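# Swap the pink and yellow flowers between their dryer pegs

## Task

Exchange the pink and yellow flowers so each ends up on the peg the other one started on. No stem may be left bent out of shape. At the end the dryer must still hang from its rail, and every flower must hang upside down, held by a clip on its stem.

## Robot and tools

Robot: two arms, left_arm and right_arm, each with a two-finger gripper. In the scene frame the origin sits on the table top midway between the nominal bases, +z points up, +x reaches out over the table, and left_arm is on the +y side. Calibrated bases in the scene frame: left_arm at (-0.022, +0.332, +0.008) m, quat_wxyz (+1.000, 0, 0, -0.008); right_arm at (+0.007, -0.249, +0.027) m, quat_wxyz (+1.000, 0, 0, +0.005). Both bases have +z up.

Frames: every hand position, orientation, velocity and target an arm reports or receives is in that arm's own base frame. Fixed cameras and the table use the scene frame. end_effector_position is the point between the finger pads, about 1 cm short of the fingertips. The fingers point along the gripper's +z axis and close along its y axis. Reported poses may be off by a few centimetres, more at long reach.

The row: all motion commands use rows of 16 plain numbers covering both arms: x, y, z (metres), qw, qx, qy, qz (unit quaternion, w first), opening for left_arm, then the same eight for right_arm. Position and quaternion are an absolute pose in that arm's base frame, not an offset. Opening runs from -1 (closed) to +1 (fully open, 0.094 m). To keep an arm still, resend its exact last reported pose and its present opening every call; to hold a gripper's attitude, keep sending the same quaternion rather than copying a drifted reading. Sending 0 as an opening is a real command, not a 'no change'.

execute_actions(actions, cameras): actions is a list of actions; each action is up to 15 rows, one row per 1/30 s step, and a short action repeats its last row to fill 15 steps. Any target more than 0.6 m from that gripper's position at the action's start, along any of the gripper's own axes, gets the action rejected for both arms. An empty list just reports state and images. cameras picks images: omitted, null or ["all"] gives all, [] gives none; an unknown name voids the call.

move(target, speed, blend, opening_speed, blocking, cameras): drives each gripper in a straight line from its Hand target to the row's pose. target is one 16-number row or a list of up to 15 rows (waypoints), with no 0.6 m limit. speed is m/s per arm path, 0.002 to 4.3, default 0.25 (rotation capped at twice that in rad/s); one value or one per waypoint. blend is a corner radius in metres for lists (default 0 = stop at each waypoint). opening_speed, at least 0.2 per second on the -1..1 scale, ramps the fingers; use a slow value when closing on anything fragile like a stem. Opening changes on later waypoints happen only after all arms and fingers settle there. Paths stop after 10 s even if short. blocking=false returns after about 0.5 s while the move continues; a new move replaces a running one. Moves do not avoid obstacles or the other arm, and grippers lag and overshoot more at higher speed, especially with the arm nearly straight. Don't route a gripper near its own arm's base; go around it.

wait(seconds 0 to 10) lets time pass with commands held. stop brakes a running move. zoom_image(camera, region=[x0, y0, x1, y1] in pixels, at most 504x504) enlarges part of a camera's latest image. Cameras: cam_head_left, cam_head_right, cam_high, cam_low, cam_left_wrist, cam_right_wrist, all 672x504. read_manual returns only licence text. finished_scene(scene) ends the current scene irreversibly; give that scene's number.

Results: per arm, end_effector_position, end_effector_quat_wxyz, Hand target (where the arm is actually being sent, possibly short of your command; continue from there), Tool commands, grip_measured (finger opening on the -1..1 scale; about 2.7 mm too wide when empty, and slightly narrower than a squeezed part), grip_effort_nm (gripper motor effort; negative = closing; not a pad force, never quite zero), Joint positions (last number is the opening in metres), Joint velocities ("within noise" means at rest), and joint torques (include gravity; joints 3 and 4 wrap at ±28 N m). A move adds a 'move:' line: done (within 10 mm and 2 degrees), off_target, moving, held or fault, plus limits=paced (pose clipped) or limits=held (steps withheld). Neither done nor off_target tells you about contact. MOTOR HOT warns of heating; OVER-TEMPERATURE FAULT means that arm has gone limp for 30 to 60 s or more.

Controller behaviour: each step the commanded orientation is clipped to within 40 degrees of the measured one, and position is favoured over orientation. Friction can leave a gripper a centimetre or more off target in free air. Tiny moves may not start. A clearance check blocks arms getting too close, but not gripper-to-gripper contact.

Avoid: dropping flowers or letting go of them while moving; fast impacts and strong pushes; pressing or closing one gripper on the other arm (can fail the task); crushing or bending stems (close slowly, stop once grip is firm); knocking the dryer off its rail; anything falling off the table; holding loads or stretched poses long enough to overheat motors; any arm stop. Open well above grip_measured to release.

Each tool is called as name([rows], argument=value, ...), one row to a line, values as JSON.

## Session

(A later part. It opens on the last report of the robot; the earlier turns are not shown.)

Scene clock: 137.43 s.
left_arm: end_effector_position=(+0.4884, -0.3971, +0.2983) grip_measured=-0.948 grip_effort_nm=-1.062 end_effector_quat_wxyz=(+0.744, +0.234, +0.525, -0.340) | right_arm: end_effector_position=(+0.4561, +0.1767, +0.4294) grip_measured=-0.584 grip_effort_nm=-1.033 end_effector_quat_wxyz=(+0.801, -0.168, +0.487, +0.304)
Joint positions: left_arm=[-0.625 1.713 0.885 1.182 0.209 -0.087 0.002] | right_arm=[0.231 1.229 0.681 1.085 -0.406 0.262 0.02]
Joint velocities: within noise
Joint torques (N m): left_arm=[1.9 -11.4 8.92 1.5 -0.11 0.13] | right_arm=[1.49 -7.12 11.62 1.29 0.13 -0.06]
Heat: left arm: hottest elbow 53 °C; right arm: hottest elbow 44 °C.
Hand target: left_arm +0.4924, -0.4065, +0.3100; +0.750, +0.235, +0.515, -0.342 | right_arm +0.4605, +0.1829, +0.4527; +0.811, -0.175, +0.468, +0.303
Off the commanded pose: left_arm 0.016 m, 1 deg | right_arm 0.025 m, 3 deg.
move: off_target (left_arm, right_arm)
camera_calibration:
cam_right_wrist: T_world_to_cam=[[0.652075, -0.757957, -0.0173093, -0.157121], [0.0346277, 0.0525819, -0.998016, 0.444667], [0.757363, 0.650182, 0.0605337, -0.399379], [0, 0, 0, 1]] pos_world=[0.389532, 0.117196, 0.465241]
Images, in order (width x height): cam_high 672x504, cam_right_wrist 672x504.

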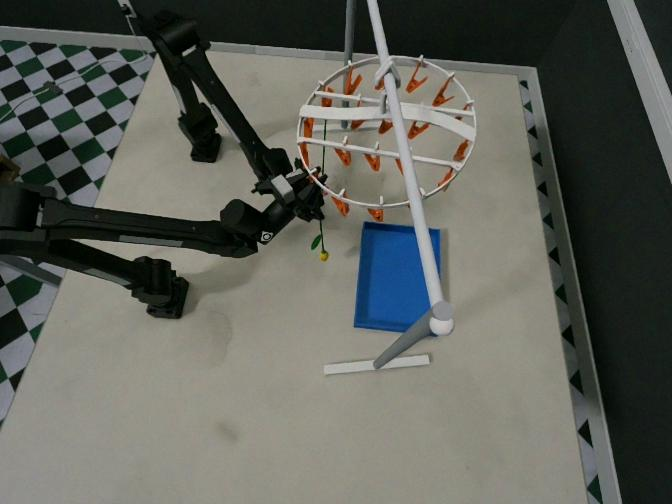

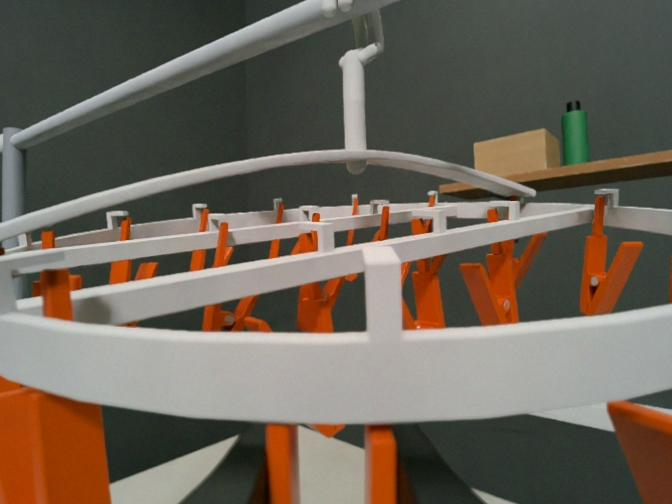

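move(target=[0.493,-0.405,0.260,0.7499,0.2349,0.5154,-0.3418,-0.97,0.462,0.1835,0.453,0.8112,-0.1751,0.4683,0.3033,-0.75], speed=0.035, cameras=["cam_left_wrist"])

zoom_image(camera="cam_left_wrist", region=[200, 0, 500, 225])

Scene clock: 142.43 s.
left_arm: end_effector_position=(+0.4938, -0.4010, +0.2584) grip_measured=-0.948 grip_effort_nm=-1.062 end_effector_quat_wxyz=(+0.745, +0.234, +0.525, -0.340) | right_arm: end_effector_position=(+0.4561, +0.1767, +0.4294) grip_measured=-0.584 grip_effort_nm=-1.023 end_effector_quat_wxyz=(+0.801, -0.168, +0.487, +0.304)
Joint positions: left_arm=[-0.625 1.818 0.885 1.288 0.209 -0.087 0.002] | right_arm=[0.231 1.229 0.681 1.085 -0.406 0.262 0.02]
Joint velocities: within noise
Joint torques (N m): left_arm=[2.2 -11.63 6.39 2.85 0.01 0.11] | right_arm=[1.32 -7.12 11.6 1.33 0.11 -0.08]
Heat: left arm: hottest elbow 53 °C; right arm: hottest elbow 44 °C.
Hand target: left_arm +0.4930, -0.4049, +0.2599; +0.750, +0.235, +0.516, -0.342 | right_arm +0.4605, +0.1829, +0.4527; +0.811, -0.175, +0.468, +0.303
Off the commanded pose: left_arm 0.004 m, 1 deg | right_arm 0.025 m, 3 deg.
move: off_target (right_arm)
camera_calibration:
cam_left_wrist: T_world_to_cam=[[-0.745518, -0.666483, -0.00171458, 0.101167], [-0.0568369, 0.0661398, -0.99619, 0.350705], [0.664057, -0.742581, -0.0871893, -0.512665], [0, 0, 0, 1]] pos_world=[0.435793, -0.336465, 0.304843]
Images, in order (width x height): cam_left_wrist 672x504.

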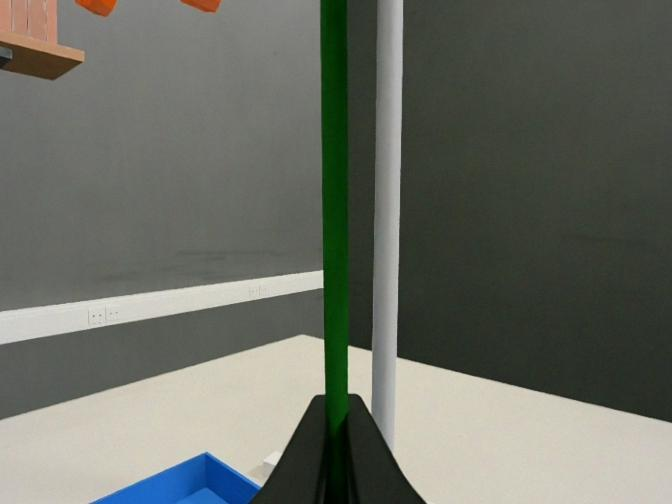

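Scaled by 1.680 from the camera's 672x504 image, which has a finer 960x720 frame.

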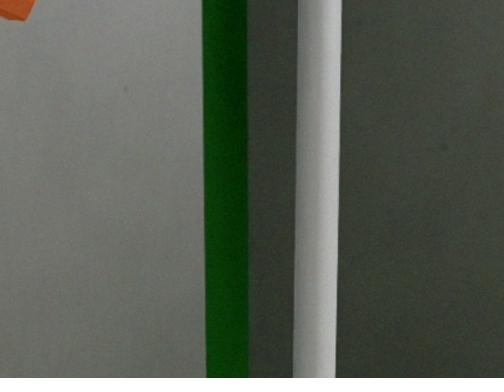

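wait(seconds=0, cameras=["cam_head_right","cam_low","cam_head_left"])

zoom_image(camera="cam_low", region=[300, 130, 450, 280])

Scene clock: 143.80 s.
left_arm: end_effector_position=(+0.4937, -0.4010, +0.2585) grip_measured=-0.948 grip_effort_nm=-1.062 end_effector_quat_wxyz=(+0.745, +0.234, +0.525, -0.340) | right_arm: end_effector_position=(+0.4561, +0.1767, +0.4294) grip_measured=-0.584 grip_effort_nm=-1.028 end_effector_quat_wxyz=(+0.801, -0.168, +0.487, +0.304)
Joint positions: left_arm=[-0.625 1.818 0.885 1.288 0.209 -0.087 0.002] | right_arm=[0.231 1.229 0.681 1.085 -0.406 0.262 0.02]
Joint velocities: within noise
Joint torques (N m): left_arm=[2.14 -11.63 6.39 2.8 0.01 0.11] | right_arm=[1.49 -7 11.62 1.33 0.12 -0.07]
Heat: left arm: hottest elbow 53 °C; right arm: hottest elbow 44 °C.
Hand target: left_arm +0.4930, -0.4049, +0.2600; +0.750, +0.235, +0.516, -0.342 | right_arm +0.4605, +0.1829, +0.4527; +0.811, -0.175, +0.468, +0.303
Tool commands: left_gripper/opening=-0.97 right_gripper/opening=-0.75
Off the commanded pose: left_arm 0.004 m, 1 deg | right_arm 0.025 m, 3 deg.
Images, in order (width x height): cam_head_left 672x504, cam_head_right 672x504, cam_low 672x504.

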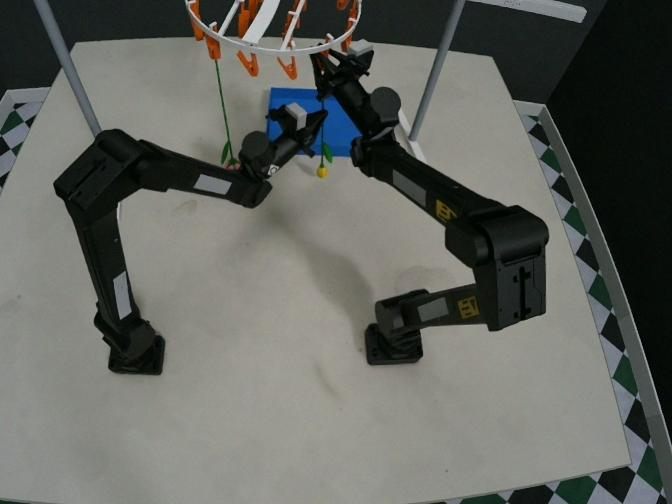

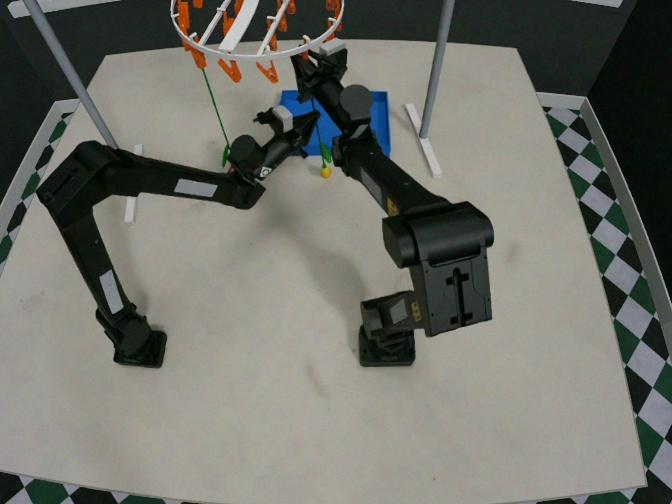

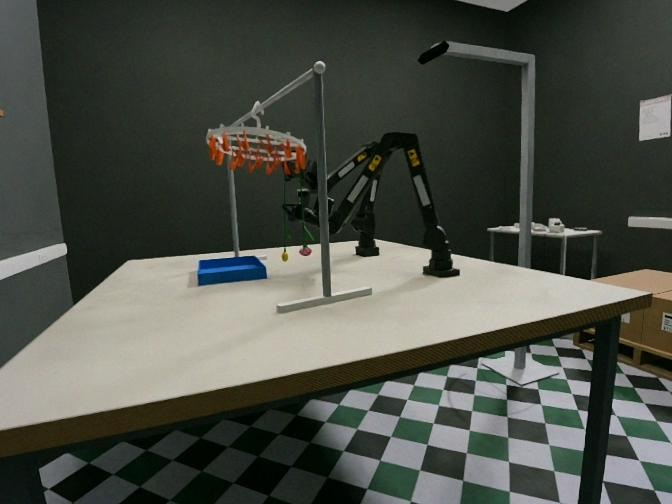

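Scaled by 3.360 from the camera's 672x504 image, which has a finer 960x720 frame.

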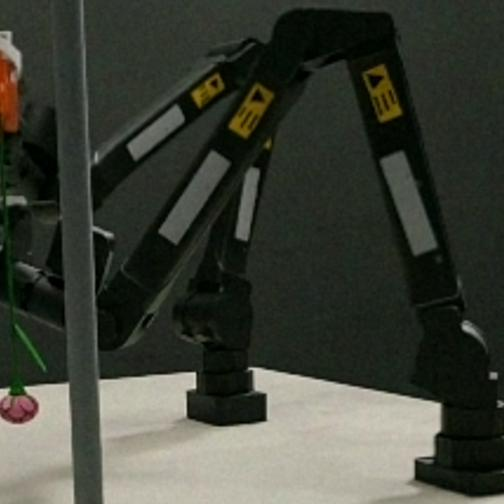

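zoom_image(camera="cam_low", region=[255, 130, 325, 200])

zoom_image(camera="cam_head_right", region=[270, 40, 350, 120])

zoom_image(camera="cam_head_left", region=[285, 40, 365, 120])

Scaled by 7.200 from the camera's 672x504 image, which has a finer 960x720 frame.

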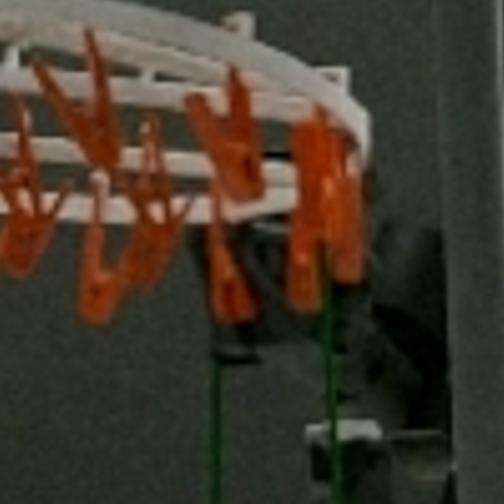

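Scaled by 6.300 from the camera's 672x504 image, which has a finer 960x720 frame.

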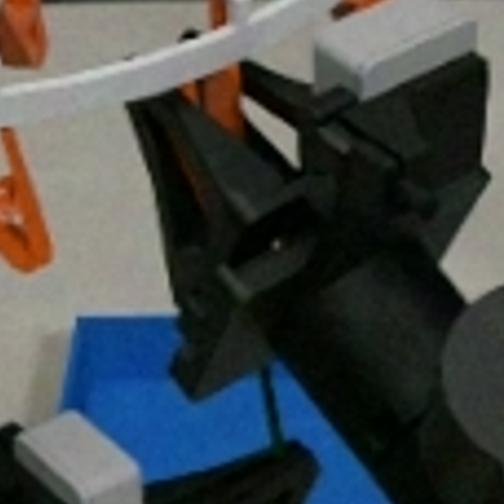

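Scaled by 6.300 from the camera's 672x504 image, which has a finer 960x720 frame.

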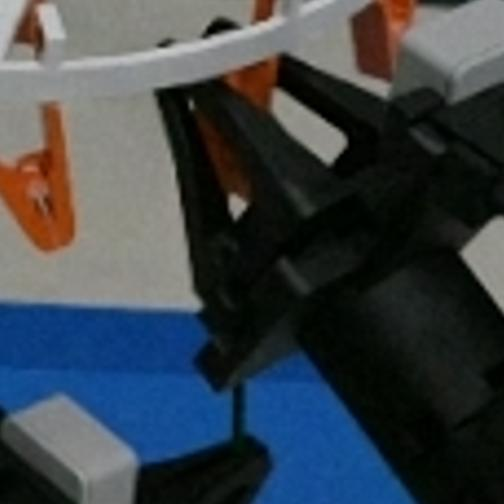

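move(target=[0.490,-0.402,0.238,0.7499,0.2349,0.5154,-0.3418,-0.97,0.462,0.1835,0.453,0.8112,-0.1751,0.4683,0.3033,-0.05], speed=0.06, opening_speed=0.5, cameras=["cam_right_wrist"])

Scene clock: 153.53 s.
left_arm: end_effector_position=(+0.4922, -0.3999, +0.2397) grip_measured=-0.948 grip_effort_nm=-1.067 end_effector_quat_wxyz=(+0.747, +0.233, +0.521, -0.341) | right_arm: end_effector_position=(+0.4561, +0.1767, +0.4294) grip_measured=-0.052 grip_effort_nm=0.071 end_effector_quat_wxyz=(+0.801, -0.168, +0.487, +0.304)
Joint positions: left_arm=[-0.625 1.866 0.876 1.353 0.209 -0.087 0.002] | right_arm=[0.231 1.229 0.681 1.085 -0.406 0.262 0.045]
Joint velocities: within noise
Joint torques (N m): left_arm=[2.26 -11.93 5.42 2.81 0.06 0.11] | right_arm=[1.38 -7 11.66 1.29 0.11 -0.07]
Heat: left arm: hottest elbow 52 °C; right arm: hottest elbow 44 °C.
Hand target: left_arm +0.4900, -0.4019, +0.2379; +0.750, +0.235, +0.516, -0.342 | right_arm +0.4605, +0.1829, +0.4527; +0.811, -0.175, +0.468, +0.303
Off the commanded pose: left_arm 0.004 m, 1 deg | right_arm 0.025 m, 3 deg.
move: off_target (right_arm)
camera_calibration:
cam_right_wrist: T_world_to_cam=[[0.652075, -0.757957, -0.0173093, -0.157121], [0.0346277, 0.0525819, -0.998016, 0.444667], [0.757363, 0.650182, 0.0605337, -0.399379], [0, 0, 0, 1]] pos_world=[0.389532, 0.117196, 0.465241]
Images, in order (width x height): cam_right_wrist 672x504.

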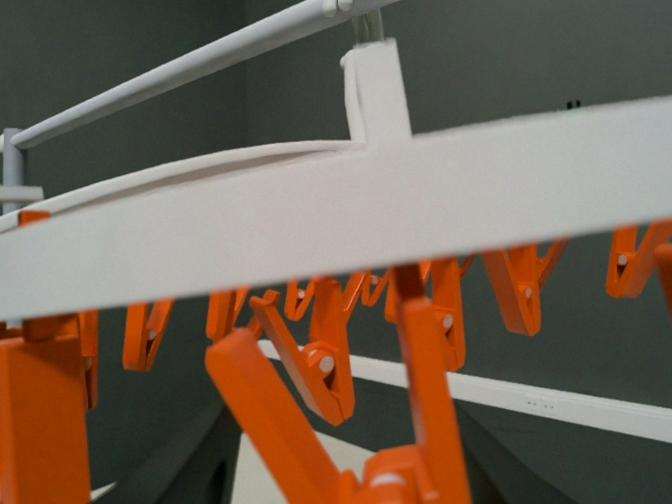

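move([
  [0.41,-0.31,0.262,0.7072,0.2610,0.5727,-0.3223,-0.97,0.423,0.149,0.423,0.8112,-0.1751,0.4683,0.3033,-0.05],
  [0.34,-0.25,0.24,0.4881,0.1874,0.8455,-0.1082,-0.97,0.36,0.09,0.385,0.8112,-0.1751,0.4683,0.3033,-0.05],
  [0.31,-0.23,0.10,0.1478,0,0.9890,0,-0.97,0.33,0.065,0.37,0.8112,-0.1751,0.4683,0.3033,-0.05],
], speed=[0.08,0.2,0.2], blend=[0.03,0.03,0], cameras=["cam_head_right","cam_high","cam_low"])

Scene clock: 181.13 s.
left_arm: end_effector_position=(+0.2922, -0.2191, +0.0835) grip_measured=-0.948 grip_effort_nm=-1.067 end_effector_quat_wxyz=(+0.137, +0.012, +0.990, +0.012) | right_arm: end_effector_position=(+0.3341, +0.0677, +0.3700) grip_measured=-0.051 grip_effort_nm=0.066 end_effector_quat_wxyz=(+0.810, -0.178, +0.470, +0.302)
Joint positions: left_arm=[-0.735 1.303 0.776 -0.851 -0.198 -0.691 0.002] | right_arm=[-0.136 1.016 0.297 1.432 -0.715 0.511 0.045]
Joint velocities: within noise
Joint torques (N m): left_arm=[3.43 -6.24 10.84 0.32 -0.01 -0.07] | right_arm=[-0.26 -2.49 6.08 1.83 0.2 0.17]
Heat: left arm: hottest elbow 52 °C; right arm: hottest elbow 45 °C.
Hand target: left_arm +0.3093, -0.2293, +0.1002; +0.148, +0.000, +0.989, +0.000 | right_arm +0.3300, +0.0652, +0.3699; +0.811, -0.175, +0.468, +0.303
Off the commanded pose: left_arm 0.027 m, 2 deg | right_arm 0.005 m, 0 deg.
move: off_target (left_arm)
Images, in order (width x height): cam_head_right 672x504, cam_high 672x504, cam_low 672x504.

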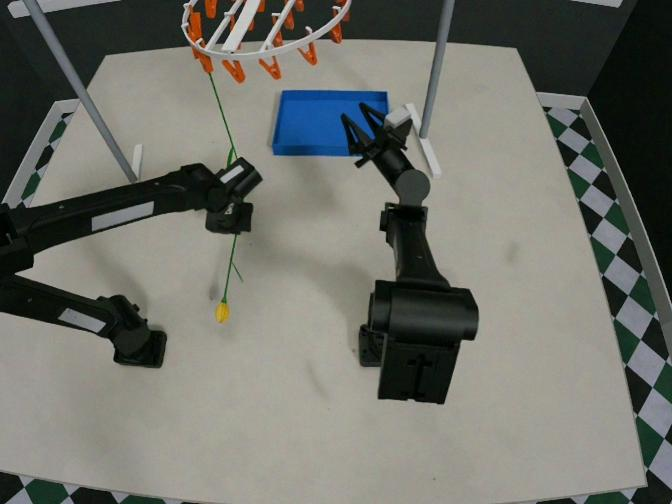

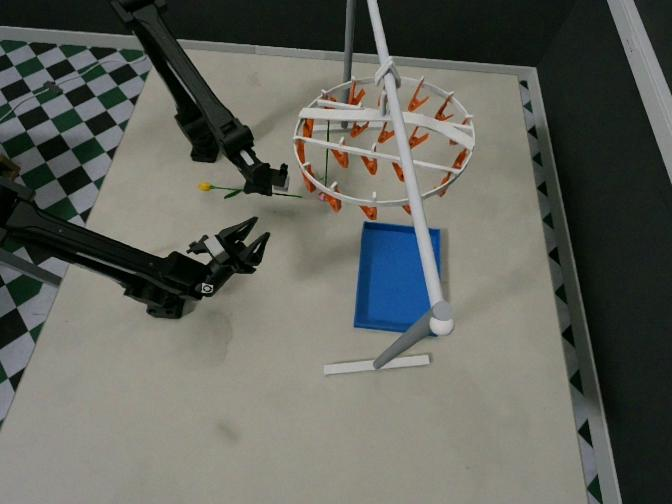

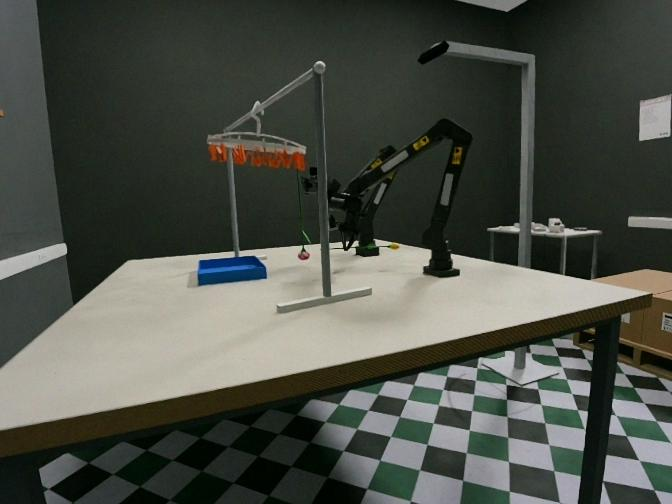

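move(target=[0.31,-0.23,0.03,0.1478,0,0.9890,0,-0.97,0.33,0.065,0.37,0.8112,-0.1751,0.4683,0.3033,-0.05], speed=0.08, cameras=["cam_head_right","cam_low","cam_left_wrist"])

zoom_image(camera="cam_low", region=[320, 180, 460, 285])

Scene clock: 185.37 s.
left_arm: end_effector_position=(+0.3050, -0.2308, +0.0327) grip_measured=-0.948 grip_effort_nm=-1.062 end_effector_quat_wxyz=(+0.146, +0.010, +0.989, +0.003) | right_arm: end_effector_position=(+0.3341, +0.0676, +0.3700) grip_measured=-0.051 grip_effort_nm=0.071 end_effector_quat_wxyz=(+0.810, -0.178, +0.470, +0.302)
Joint positions: left_arm=[-0.735 1.43 0.731 -0.654 -0.198 -0.692 0.002] | right_arm=[-0.136 1.016 0.297 1.433 -0.715 0.512 0.045]
Joint velocities: within noise
Joint torques (N m): left_arm=[3.43 -7.12 6.43 1.57 -0.01 -0.05] | right_arm=[-0.21 -2.32 6 1.8 0.19 0.18]
Heat: left arm: hottest elbow 53 °C; right arm: hottest elbow 45 °C.
Hand target: left_arm +0.3099, -0.2300, +0.0301; +0.148, +0.000, +0.989, +0.000 | right_arm +0.3301, +0.0651, +0.3699; +0.811, -0.175, +0.468, +0.303
Off the commanded pose: left_arm 0.006 m, 1 deg | right_arm 0.005 m, 0 deg.
move: done
camera_calibration:
cam_left_wrist: T_world_to_cam=[[-0.0312389, -0.999353, -0.017845, -0.220593], [-0.989678, 0.0284283, 0.14046, 0.34248], [-0.139862, 0.0220486, -0.989925, 0.170594], [0, 0, 0, 1]] pos_world=[0.355913, -0.233948, 0.116834]
Images, in order (width x height): cam_head_right 672x504, cam_low 672x504, cam_left_wrist 672x504.

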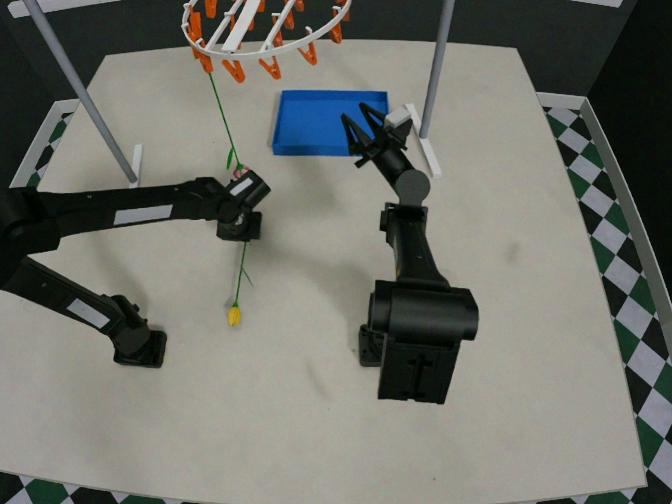

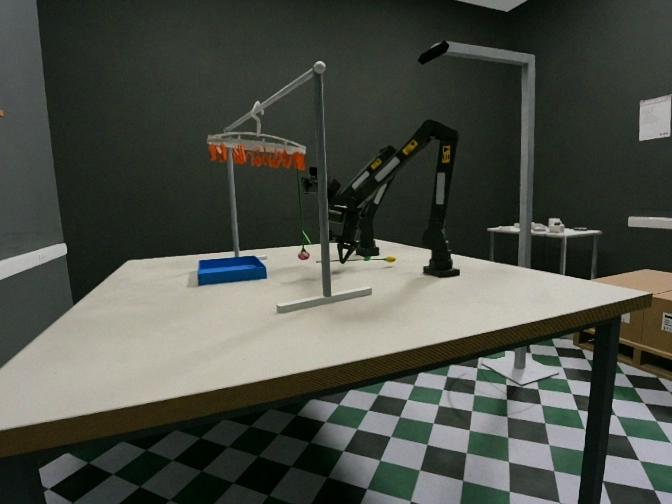

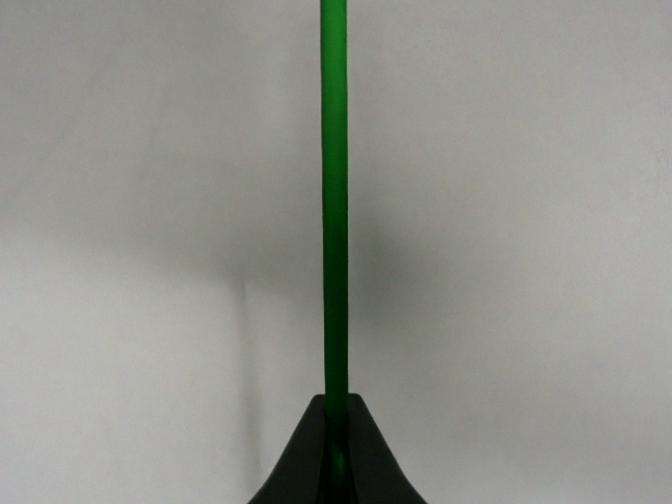

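Scaled by 3.600 from the camera's 672x504 image, which has a finer 960x720 frame.

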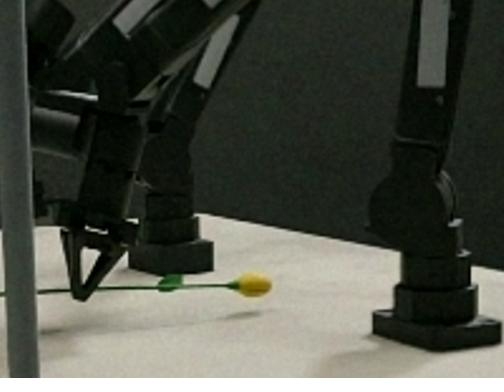

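move(target=[0.31,-0.23,0.014,0.1478,0,0.9890,0,-0.97,0.33,0.065,0.37,0.8112,-0.1751,0.4683,0.3033,-0.05], speed=0.04, cameras=["cam_low"])

zoom_image(camera="cam_low", region=[320, 220, 410, 285])

Scene clock: 192.20 s.
left_arm: end_effector_position=(+0.3057, -0.2314, +0.0176) grip_measured=-0.948 grip_effort_nm=-1.067 end_effector_quat_wxyz=(+0.147, +0.010, +0.989, +0.002) | right_arm: end_effector_position=(+0.3341, +0.0676, +0.3700) grip_measured=-0.051 grip_effort_nm=0.066 end_effector_quat_wxyz=(+0.810, -0.178, +0.470, +0.302)
Joint positions: left_arm=[-0.735 1.464 0.715 -0.601 -0.198 -0.692 0.002] | right_arm=[-0.136 1.016 0.297 1.433 -0.715 0.512 0.045]
Joint velocities: within noise
Joint torques (N m): left_arm=[3.37 -7.24 6.08 1.55 -0.02 -0.05] | right_arm=[-0.15 -2.2 6.04 1.76 0.2 0.17]
Heat: left arm: hottest elbow 52 °C; right arm: hottest elbow 44 °C.
Hand target: left_arm +0.3099, -0.2300, +0.0141; +0.148, +0.000, +0.989, +0.000 | right_arm +0.3301, +0.0651, +0.3699; +0.811, -0.175, +0.468, +0.303
Off the commanded pose: left_arm 0.006 m, 1 deg | right_arm 0.005 m, 0 deg.
move: done
Images, in order (width x height): cam_low 672x504.

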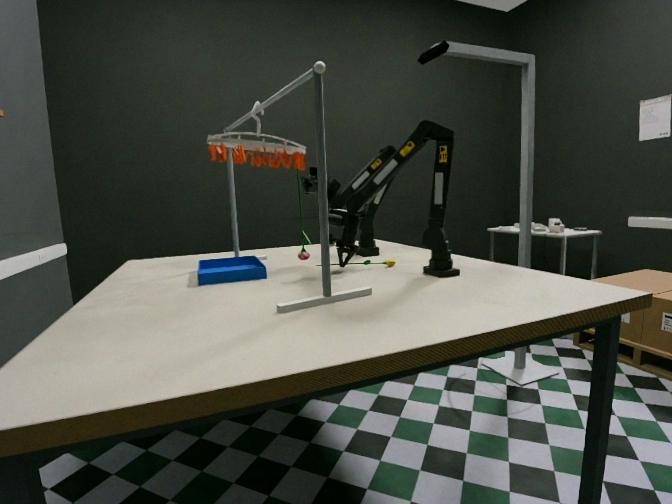

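Scaled by 5.600 from the camera's 672x504 image, which has a finer 960x720 frame.

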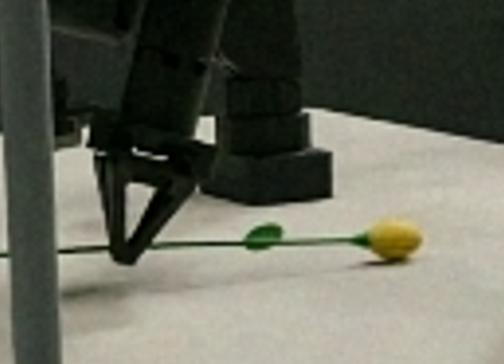

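move(target=[0.31,-0.23,0.004,0.1478,0,0.9890,0,-0.97,0.33,0.065,0.37,0.8112,-0.1751,0.4683,0.3033,-0.05], speed=0.03, cameras=["cam_low"])

zoom_image(camera="cam_low", region=[320, 220, 410, 285])

Scene clock: 196.07 s.
left_arm: end_effector_position=(+0.3060, -0.2317, +0.0080) grip_measured=-0.948 grip_effort_nm=-1.067 end_effector_quat_wxyz=(+0.147, +0.010, +0.989, +0.002) | right_arm: end_effector_position=(+0.3341, +0.0676, +0.3700) grip_measured=-0.051 grip_effort_nm=0.071 end_effector_quat_wxyz=(+0.810, -0.178, +0.470, +0.302)
Joint positions: left_arm=[-0.735 1.487 0.706 -0.568 -0.198 -0.692 0.002] | right_arm=[-0.136 1.016 0.297 1.433 -0.715 0.512 0.045]
Joint velocities: within noise
Joint torques (N m): left_arm=[3.37 -7.3 5.83 1.62 -0.02 -0.05] | right_arm=[-0.09 -2.55 6.01 1.78 0.17 0.19]
Heat: left arm: hottest elbow 52 °C; right arm: hottest elbow 44 °C.
Hand target: left_arm +0.3099, -0.2299, +0.0040; +0.148, +0.000, +0.989, +0.000 | right_arm +0.3301, +0.0652, +0.3699; +0.811, -0.175, +0.468, +0.303
Off the commanded pose: left_arm 0.006 m, 1 deg | right_arm 0.005 m, 0 deg.
move: done
Images, in order (width x height): cam_low 672x504.

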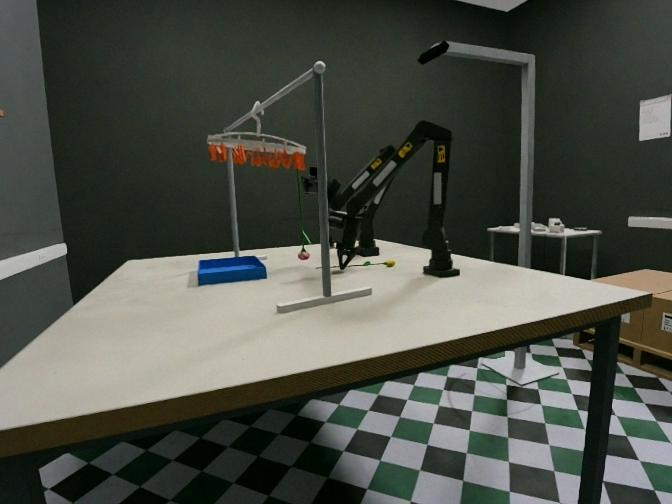

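Scaled by 5.600 from the camera's 672x504 image, which has a finer 960x720 frame.

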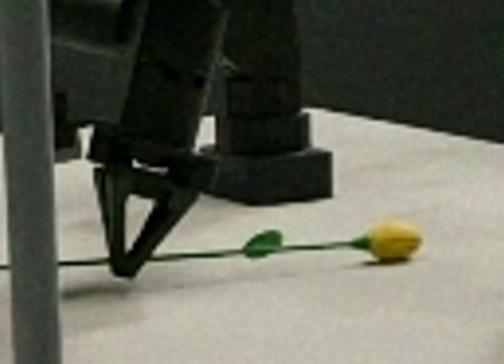

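move([
  [0.31,-0.23,-0.003,0.1478,0,0.9890,0,-0.97,0.33,0.065,0.37,0.8112,-0.1751,0.4683,0.3033,-0.05],
], speed=0.03, cameras=["cam_left_wrist","cam_low"])

zoom_image(camera="cam_low", region=[320, 220, 410, 285])

Scene clock: 199.93 s.
left_arm: end_effector_position=(+0.3062, -0.2320, +0.0014) grip_measured=-0.948 grip_effort_nm=-1.072 end_effector_quat_wxyz=(+0.148, +0.010, +0.989, +0.002) | right_arm: end_effector_position=(+0.3341, +0.0676, +0.3700) grip_measured=-0.051 grip_effort_nm=0.066 end_effector_quat_wxyz=(+0.810, -0.178, +0.470, +0.302)
Joint positions: left_arm=[-0.735 1.503 0.7 -0.544 -0.197 -0.692 0.002] | right_arm=[-0.136 1.016 0.297 1.433 -0.715 0.512 0.045]
Joint velocities: within noise
Joint torques (N m): left_arm=[3.31 -7.3 5.67 1.65 -0.01 -0.04] | right_arm=[-0.21 -2.49 6.08 1.81 0.2 0.17]
Heat: left arm: hottest elbow 52 °C; right arm: hottest elbow 44 °C.
Hand target: left_arm +0.3099, -0.2299, -0.0029; +0.148, +0.000, +0.989, +0.000 | right_arm +0.3301, +0.0652, +0.3699; +0.811, -0.175, +0.468, +0.303
Off the commanded pose: left_arm 0.006 m, 1 deg | right_arm 0.005 m, 0 deg.
move: done
camera_calibration:
cam_left_wrist: T_world_to_cam=[[-0.0309208, -0.999409, -0.0150391, -0.222477], [-0.990052, 0.0285581, 0.137776, 0.348368], [-0.137265, 0.0191497, -0.990349, 0.138313], [0, 0, 0, 1]] pos_world=[0.357009, -0.234943, 0.0856357]
Images, in order (width x height): cam_low 672x504, cam_left_wrist 672x504.

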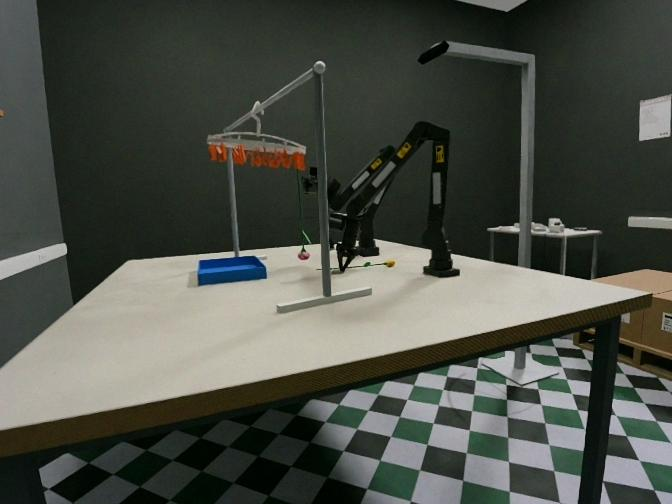

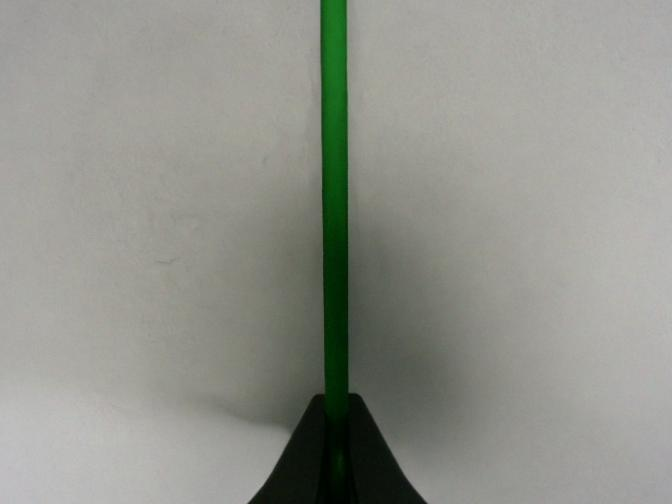

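Scaled by 5.600 from the camera's 672x504 image, which has a finer 960x720 frame.

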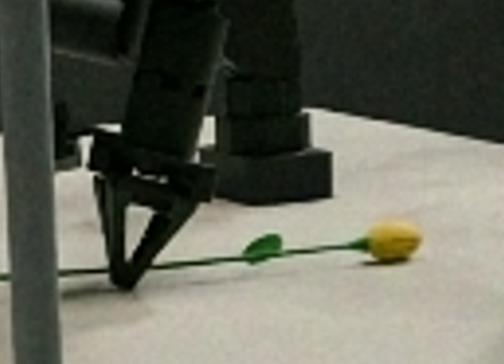

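move([
  [0.31,-0.23,-0.008,0.1478,0,0.9890,0,-0.97,0.33,0.065,0.37,0.8112,-0.1751,0.4683,0.3033,-0.05],
  [0.31,-0.23,-0.008,0.1478,0,0.9890,0,-0.45,0.33,0.065,0.37,0.8112,-0.1751,0.4683,0.3033,-0.05],
], speed=0.03, opening_speed=0.35, cameras=["cam_left_wrist","cam_low"])

zoom_image(camera="cam_low", region=[320, 220, 410, 285])

Scene clock: 205.43 s.
left_arm: end_effector_position=(+0.3092, -0.2352, +0.0005) grip_measured=-0.453 grip_effort_nm=0.061 end_effector_quat_wxyz=(+0.154, +0.009, +0.988, -0.005) | right_arm: end_effector_position=(+0.3341, +0.0676, +0.3700) grip_measured=-0.051 grip_effort_nm=0.071 end_effector_quat_wxyz=(+0.810, -0.178, +0.470, +0.302)
Joint positions: left_arm=[-0.735 1.508 0.698 -0.52 -0.195 -0.693 0.026] | right_arm=[-0.136 1.016 0.297 1.433 -0.715 0.512 0.045]
Joint velocities: within noise
Joint torques (N m): left_arm=[3.37 -6.89 5.46 1.29 -0.11 -0.04] | right_arm=[-0.21 -2.61 6.08 1.84 0.2 0.18]
Heat: left arm: hottest elbow 51 °C; right arm: hottest elbow 44 °C.
Hand target: left_arm +0.3097, -0.2299, -0.0078; +0.148, +0.000, +0.989, +0.000 | right_arm +0.3301, +0.0652, +0.3699; +0.811, -0.175, +0.469, +0.303
Off the commanded pose: left_arm 0.010 m, 1 deg | right_arm 0.005 m, 0 deg.
move: done
camera_calibration:
cam_left_wrist: T_world_to_cam=[[-0.0309394, -0.99952, -0.00159265, -0.225564], [-0.991601, 0.030494, 0.12569, 0.35237], [-0.125581, 0.00546805, -0.992068, 0.131029], [0, 0, 0, 1]] pos_world=[0.358887, -0.236917, 0.0853414]
Images, in order (width x height): cam_low 672x504, cam_left_wrist 672x504.

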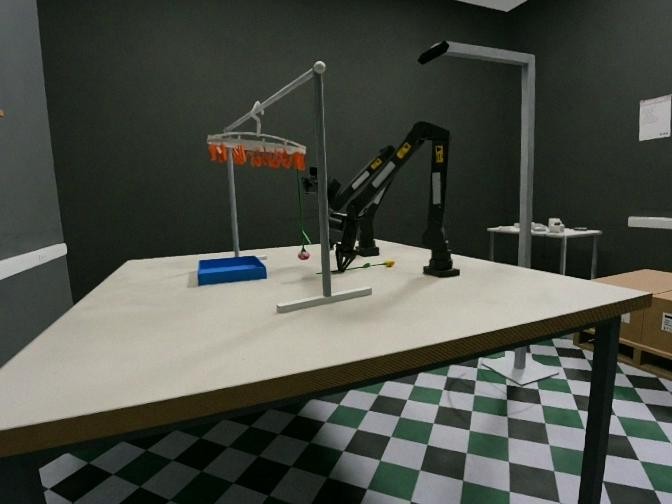

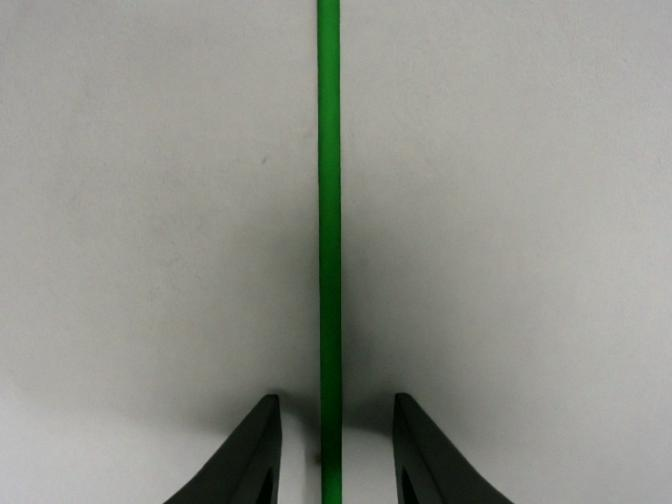

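Scaled by 5.600 from the camera's 672x504 image, which has a finer 960x720 frame.

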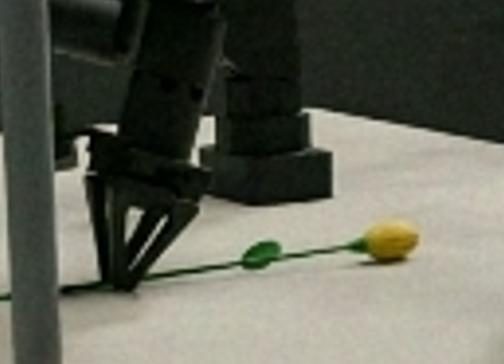

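move([
  [0.285,-0.228,0.085,0.1478,0,0.9890,0,-0.3,0.33,0.065,0.37,0.8112,-0.1751,0.4683,0.3033,-0.05],
  [0.28,-0.17,0.22,0.4881,0.1874,0.8455,-0.1082,-0.1,0.335,0.10,0.35,0.7996,-0.1923,0.4801,0.3050,-0.05],
  [0.33,-0.12,0.31,0.7198,0.2198,0.6040,-0.2620,-0.05,0.35,0.18,0.31,0.7390,-0.2391,0.5370,0.3290,-0.05],
  [0.365,-0.095,0.345,0.8085,0.1792,0.4668,-0.3104,-0.05,0.402,0.29,0.278,0.7390,-0.2391,0.5370,0.3290,-0.1],
], speed=[0.08,0.25,0.2,0.15], blend=[0,0.03,0.03,0], opening_speed=0.5, cameras=["cam_left_wrist","cam_right_wrist","cam_head_left"])

Scene clock: 225.40 s.
left_arm: end_effector_position=(+0.3552, -0.0994, +0.3276) grip_measured=-0.052 grip_effort_nm=0.051 end_effector_quat_wxyz=(+0.796, +0.178, +0.485, -0.316) | right_arm: end_effector_position=(+0.3944, +0.2808, +0.2616) grip_measured=-0.051 grip_effort_nm=0.076 end_effector_quat_wxyz=(+0.724, -0.235, +0.558, +0.330)
Joint positions: left_arm=[0.009 1.204 0.285 1.538 0.638 -0.428 0.045] | right_arm=[0.515 1.449 0.458 1.274 -0.3 0.116 0.045]
Joint velocities: within noise
Joint torques (N m): left_arm=[3.37 -2.96 8.54 2.19 -0.27 -0.07] | right_arm=[1.2 -7.41 8.51 2.52 0.14 -0.13]
Heat: left arm: hottest elbow 51 °C; right arm: hottest elbow 43 °C.
Hand target: left_arm +0.3641, -0.0948, +0.3448; +0.809, +0.179, +0.467, -0.310 | right_arm +0.4012, +0.2894, +0.2779; +0.739, -0.239, +0.537, +0.329
Tool commands: left_gripper/opening=-0.05 right_gripper/opening=-0.05
Off the commanded pose: left_arm 0.020 m, 3 deg | right_arm 0.020 m, 3 deg.
move: off_target (left_arm, right_arm; path cut at 10 s); path passed 3 of 4 targets; target 4's new opening was not sent; blend cut to 0 m at target 2, 0 m at target 3
camera_calibration:
cam_left_wrist: T_world_to_cam=[[-0.666794, -0.745105, 0.014305, 0.158003], [0.0278099, -0.0440596, -0.998642, 0.351596], [0.744723, -0.66549, 0.0501, -0.256627], [0, 0, 0, 1]] pos_world=[0.286694, -0.0375628, 0.361715]
cam_right_wrist: T_world_to_cam=[[0.742717, -0.669339, -0.018872, -0.101136], [-0.11923, -0.104462, -0.987356, 0.375804], [0.658905, 0.735576, -0.157391, -0.338295], [0, 0, 0, 1]] pos_world=[0.342827, 0.220405, 0.3159]
Images, in order (width x height): cam_head_left 672x504, cam_left_wrist 672x504, cam_right_wrist 672x504.

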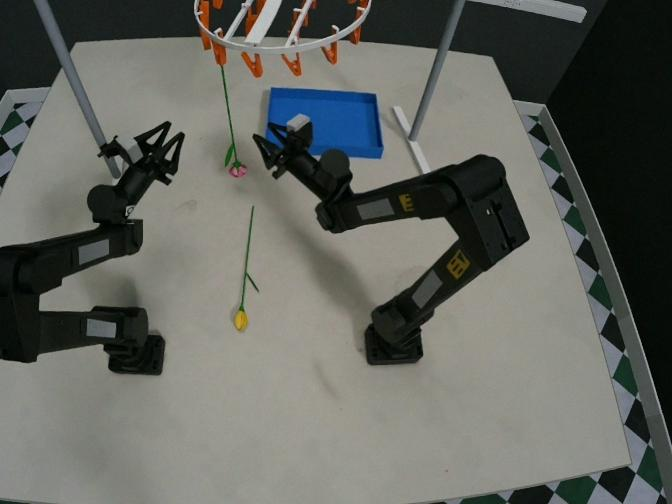

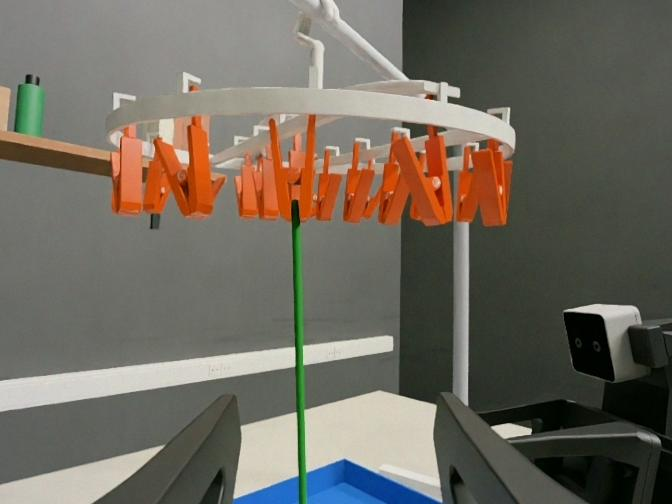

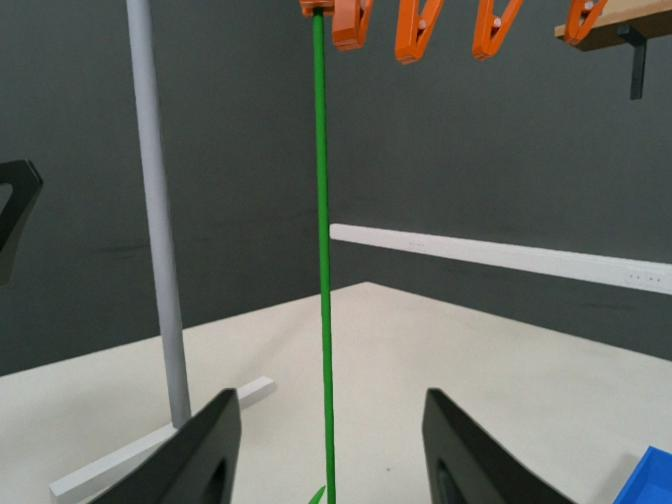

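move(target=[0.365,-0.095,0.345,0.8085,0.1792,0.4668,-0.3104,-0.05,0.465,0.365,0.305,0.7529,-0.2304,0.5174,0.3352,-0.05], speed=0.09, cameras=["cam_right_wrist"])

Scene clock: 236.07 s.
left_arm: end_effector_position=(+0.3554, -0.0994, +0.3276) grip_measured=-0.052 grip_effort_nm=0.056 end_effector_quat_wxyz=(+0.796, +0.177, +0.485, -0.316) | right_arm: end_effector_position=(+0.4568, +0.3531, +0.2944) grip_measured=-0.051 grip_effort_nm=0.071 end_effector_quat_wxyz=(+0.746, -0.226, +0.528, +0.337)
Joint positions: left_arm=[0.009 1.205 0.285 1.538 0.638 -0.429 0.045] | right_arm=[0.593 1.616 0.733 1.239 -0.221 0.102 0.045]
Joint velocities: within noise
Joint torques (N m): left_arm=[3.37 -3.02 8.51 2.21 -0.27 -0.05] | right_arm=[1.38 -11.63 9.44 1.43 0.14 -0.1]
Heat: left arm: hottest elbow 52 °C; right arm: hottest elbow 43 °C.
Hand target: left_arm +0.3641, -0.0949, +0.3447; +0.808, +0.179, +0.467, -0.310 | right_arm +0.4642, +0.3644, +0.3050; +0.753, -0.230, +0.517, +0.335
Off the commanded pose: left_arm 0.020 m, 3 deg | right_arm 0.018 m, 2 deg.
move: off_target (left_arm, right_arm)
camera_calibration:
cam_right_wrist: T_world_to_cam=[[0.743247, -0.668955, -0.00906538, -0.101712], [-0.0615706, -0.054903, -0.996592, 0.382091], [0.666178, 0.741272, -0.0819945, -0.454969], [0, 0, 0, 1]] pos_world=[0.402213, 0.290193, 0.342561]
Images, in order (width x height): cam_right_wrist 672x504.

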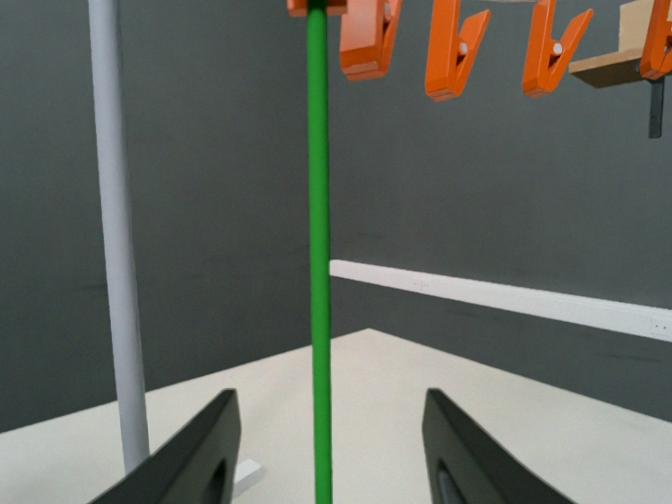

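move([
  [0.365,-0.095,0.345,0.8085,0.1792,0.4668,-0.3104,-0.05,0.466,0.375,0.303,0.7529,-0.2304,0.5174,0.3352,-0.05],
  [0.365,-0.095,0.345,0.8085,0.1792,0.4668,-0.3104,-0.05,0.466,0.375,0.303,0.7529,-0.2304,0.5174,0.3352,-0.97],
], speed=0.06, opening_speed=0.5, cameras=["cam_right_wrist"])

Scene clock: 242.07 s.
left_arm: end_effector_position=(+0.3554, -0.0994, +0.3276) grip_measured=-0.052 grip_effort_nm=0.051 end_effector_quat_wxyz=(+0.796, +0.177, +0.485, -0.316) | right_arm: end_effector_position=(+0.4582, +0.3630, +0.2926) grip_measured=-0.941 grip_effort_nm=-0.984 end_effector_quat_wxyz=(+0.746, -0.226, +0.528, +0.337)
Joint positions: left_arm=[0.009 1.205 0.285 1.538 0.638 -0.429 0.045] | right_arm=[0.611 1.635 0.751 1.238 -0.205 0.094 0.003]
Joint velocities: within noise
Joint torques (N m): left_arm=[3.43 -2.96 8.51 2.21 -0.27 -0.05] | right_arm=[1.26 -11.93 9.46 1.5 0.14 -0.12]
Heat: left arm: hottest elbow 52 °C; right arm: hottest elbow 44 °C.
Hand target: left_arm +0.3641, -0.0949, +0.3447; +0.808, +0.179, +0.467, -0.310 | right_arm +0.4652, +0.3744, +0.3029; +0.753, -0.230, +0.517, +0.335
Off the commanded pose: left_arm 0.020 m, 3 deg | right_arm 0.018 m, 2 deg.
move: off_target (left_arm, right_arm); target 2's new opening was sent with right_arm's hand 0.018 m and 2 deg from that target
camera_calibration:
cam_right_wrist: T_world_to_cam=[[0.743073, -0.669162, -0.00803637, -0.0962982], [-0.0607623, -0.0555049, -0.996608, 0.380793], [0.666446, 0.741041, -0.081904, -0.463532], [0, 0, 0, 1]] pos_world=[0.403613, 0.300193, 0.340763]
Images, in order (width x height): cam_right_wrist 672x504.

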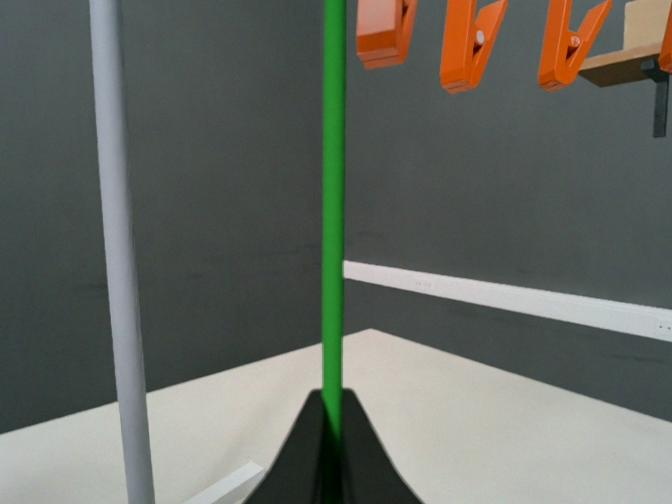

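move(target=[0.462,-0.164,0.435,0.8085,0.1792,0.4668,-0.3104,-0.05,0.466,0.375,0.303,0.7529,-0.2304,0.5174,0.3352,-0.97], speed=0.12, cameras=["cam_left_wrist"])

Scene clock: 246.10 s.
left_arm: end_effector_position=(+0.4524, -0.1572, +0.4142) grip_measured=-0.052 grip_effort_nm=0.051 end_effector_quat_wxyz=(+0.800, +0.173, +0.482, -0.312) | right_arm: end_effector_position=(+0.4582, +0.3630, +0.2925) grip_measured=-0.943 grip_effort_nm=-1.033 end_effector_quat_wxyz=(+0.746, -0.226, +0.528, +0.337)
Joint positions: left_arm=[-0.168 1.25 0.642 1.173 0.476 -0.311 0.045] | right_arm=[0.611 1.635 0.751 1.238 -0.205 0.094 0.003]
Joint velocities: within noise
Joint torques (N m): left_arm=[1.73 -5.6 11.08 1.16 -0.22 0.19] | right_arm=[1.26 -11.81 9.47 1.48 0.12 -0.12]
Heat: left arm: hottest elbow 53 °C; right arm: hottest elbow 44 °C.
Hand target: left_arm +0.4605, -0.1636, +0.4347; +0.809, +0.179, +0.467, -0.311 | right_arm +0.4652, +0.3744, +0.3029; +0.753, -0.230, +0.518, +0.335
Off the commanded pose: left_arm 0.024 m, 2 deg | right_arm 0.018 m, 2 deg.
move: off_target (left_arm, right_arm)
camera_calibration:
cam_left_wrist: T_world_to_cam=[[-0.657995, -0.752863, 0.0154788, 0.172826], [0.0356947, -0.0517161, -0.998024, 0.427787], [0.752175, -0.656142, 0.0609021, -0.378165], [0, 0, 0, 1]] pos_world=[0.382895, -0.0958927, 0.447298]
Images, in order (width x height): cam_left_wrist 672x504.

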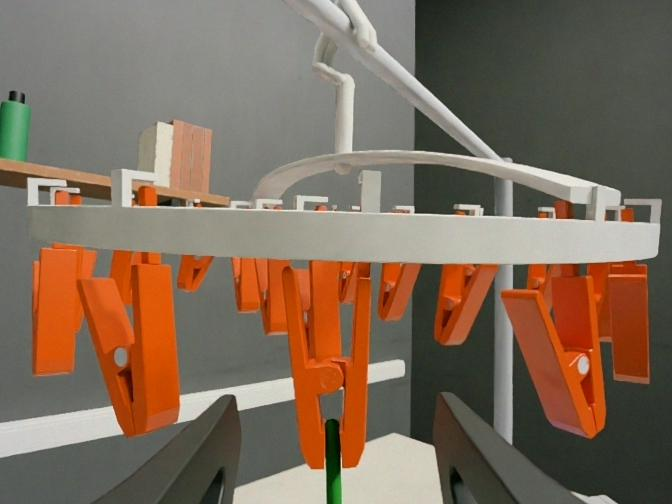

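move(target=[0.506,-0.198,0.463,0.8085,0.1792,0.4668,-0.3104,-0.05,0.466,0.375,0.303,0.7529,-0.2304,0.5174,0.3352,-0.97], speed=0.06, cameras=["cam_left_wrist"])

Scene clock: 250.93 s.
left_arm: end_effector_position=(+0.4973, -0.1899, +0.4409) grip_measured=-0.052 grip_effort_nm=0.056 end_effector_quat_wxyz=(+0.800, +0.173, +0.483, -0.312) | right_arm: end_effector_position=(+0.4582, +0.3630, +0.2925) grip_measured=-0.943 grip_effort_nm=-1.028 end_effector_quat_wxyz=(+0.746, -0.226, +0.528, +0.337)
Joint positions: left_arm=[-0.231 1.338 0.807 1.077 0.423 -0.272 0.045] | right_arm=[0.611 1.635 0.751 1.238 -0.205 0.094 0.003]
Joint velocities: within noise
Joint torques (N m): left_arm=[1.73 -7.06 11.63 1.1 -0.19 0.17] | right_arm=[1.49 -11.81 9.47 1.42 0.12 -0.11]
Heat: left arm: hottest elbow 53 °C; right arm: hottest elbow 45 °C.
Hand target: left_arm +0.5044, -0.1975, +0.4624; +0.808, +0.179, +0.467, -0.310 | right_arm +0.4652, +0.3744, +0.3029; +0.753, -0.230, +0.517, +0.335
Off the commanded pose: left_arm 0.025 m, 2 deg | right_arm 0.018 m, 2 deg.
move: off_target (left_arm, right_arm)
camera_calibration:
cam_left_wrist: T_world_to_cam=[[-0.657507, -0.75331, 0.0144455, 0.177483], [0.0347497, -0.0494713, -0.998171, 0.452101], [0.752646, -0.655803, 0.058705, -0.434212], [0, 0, 0, 1]] pos_world=[0.427794, -0.128692, 0.4742]
Images, in order (width x height): cam_left_wrist 672x504.

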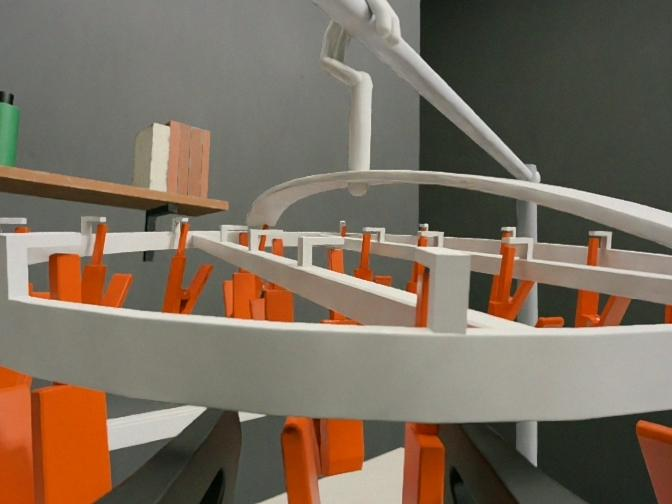

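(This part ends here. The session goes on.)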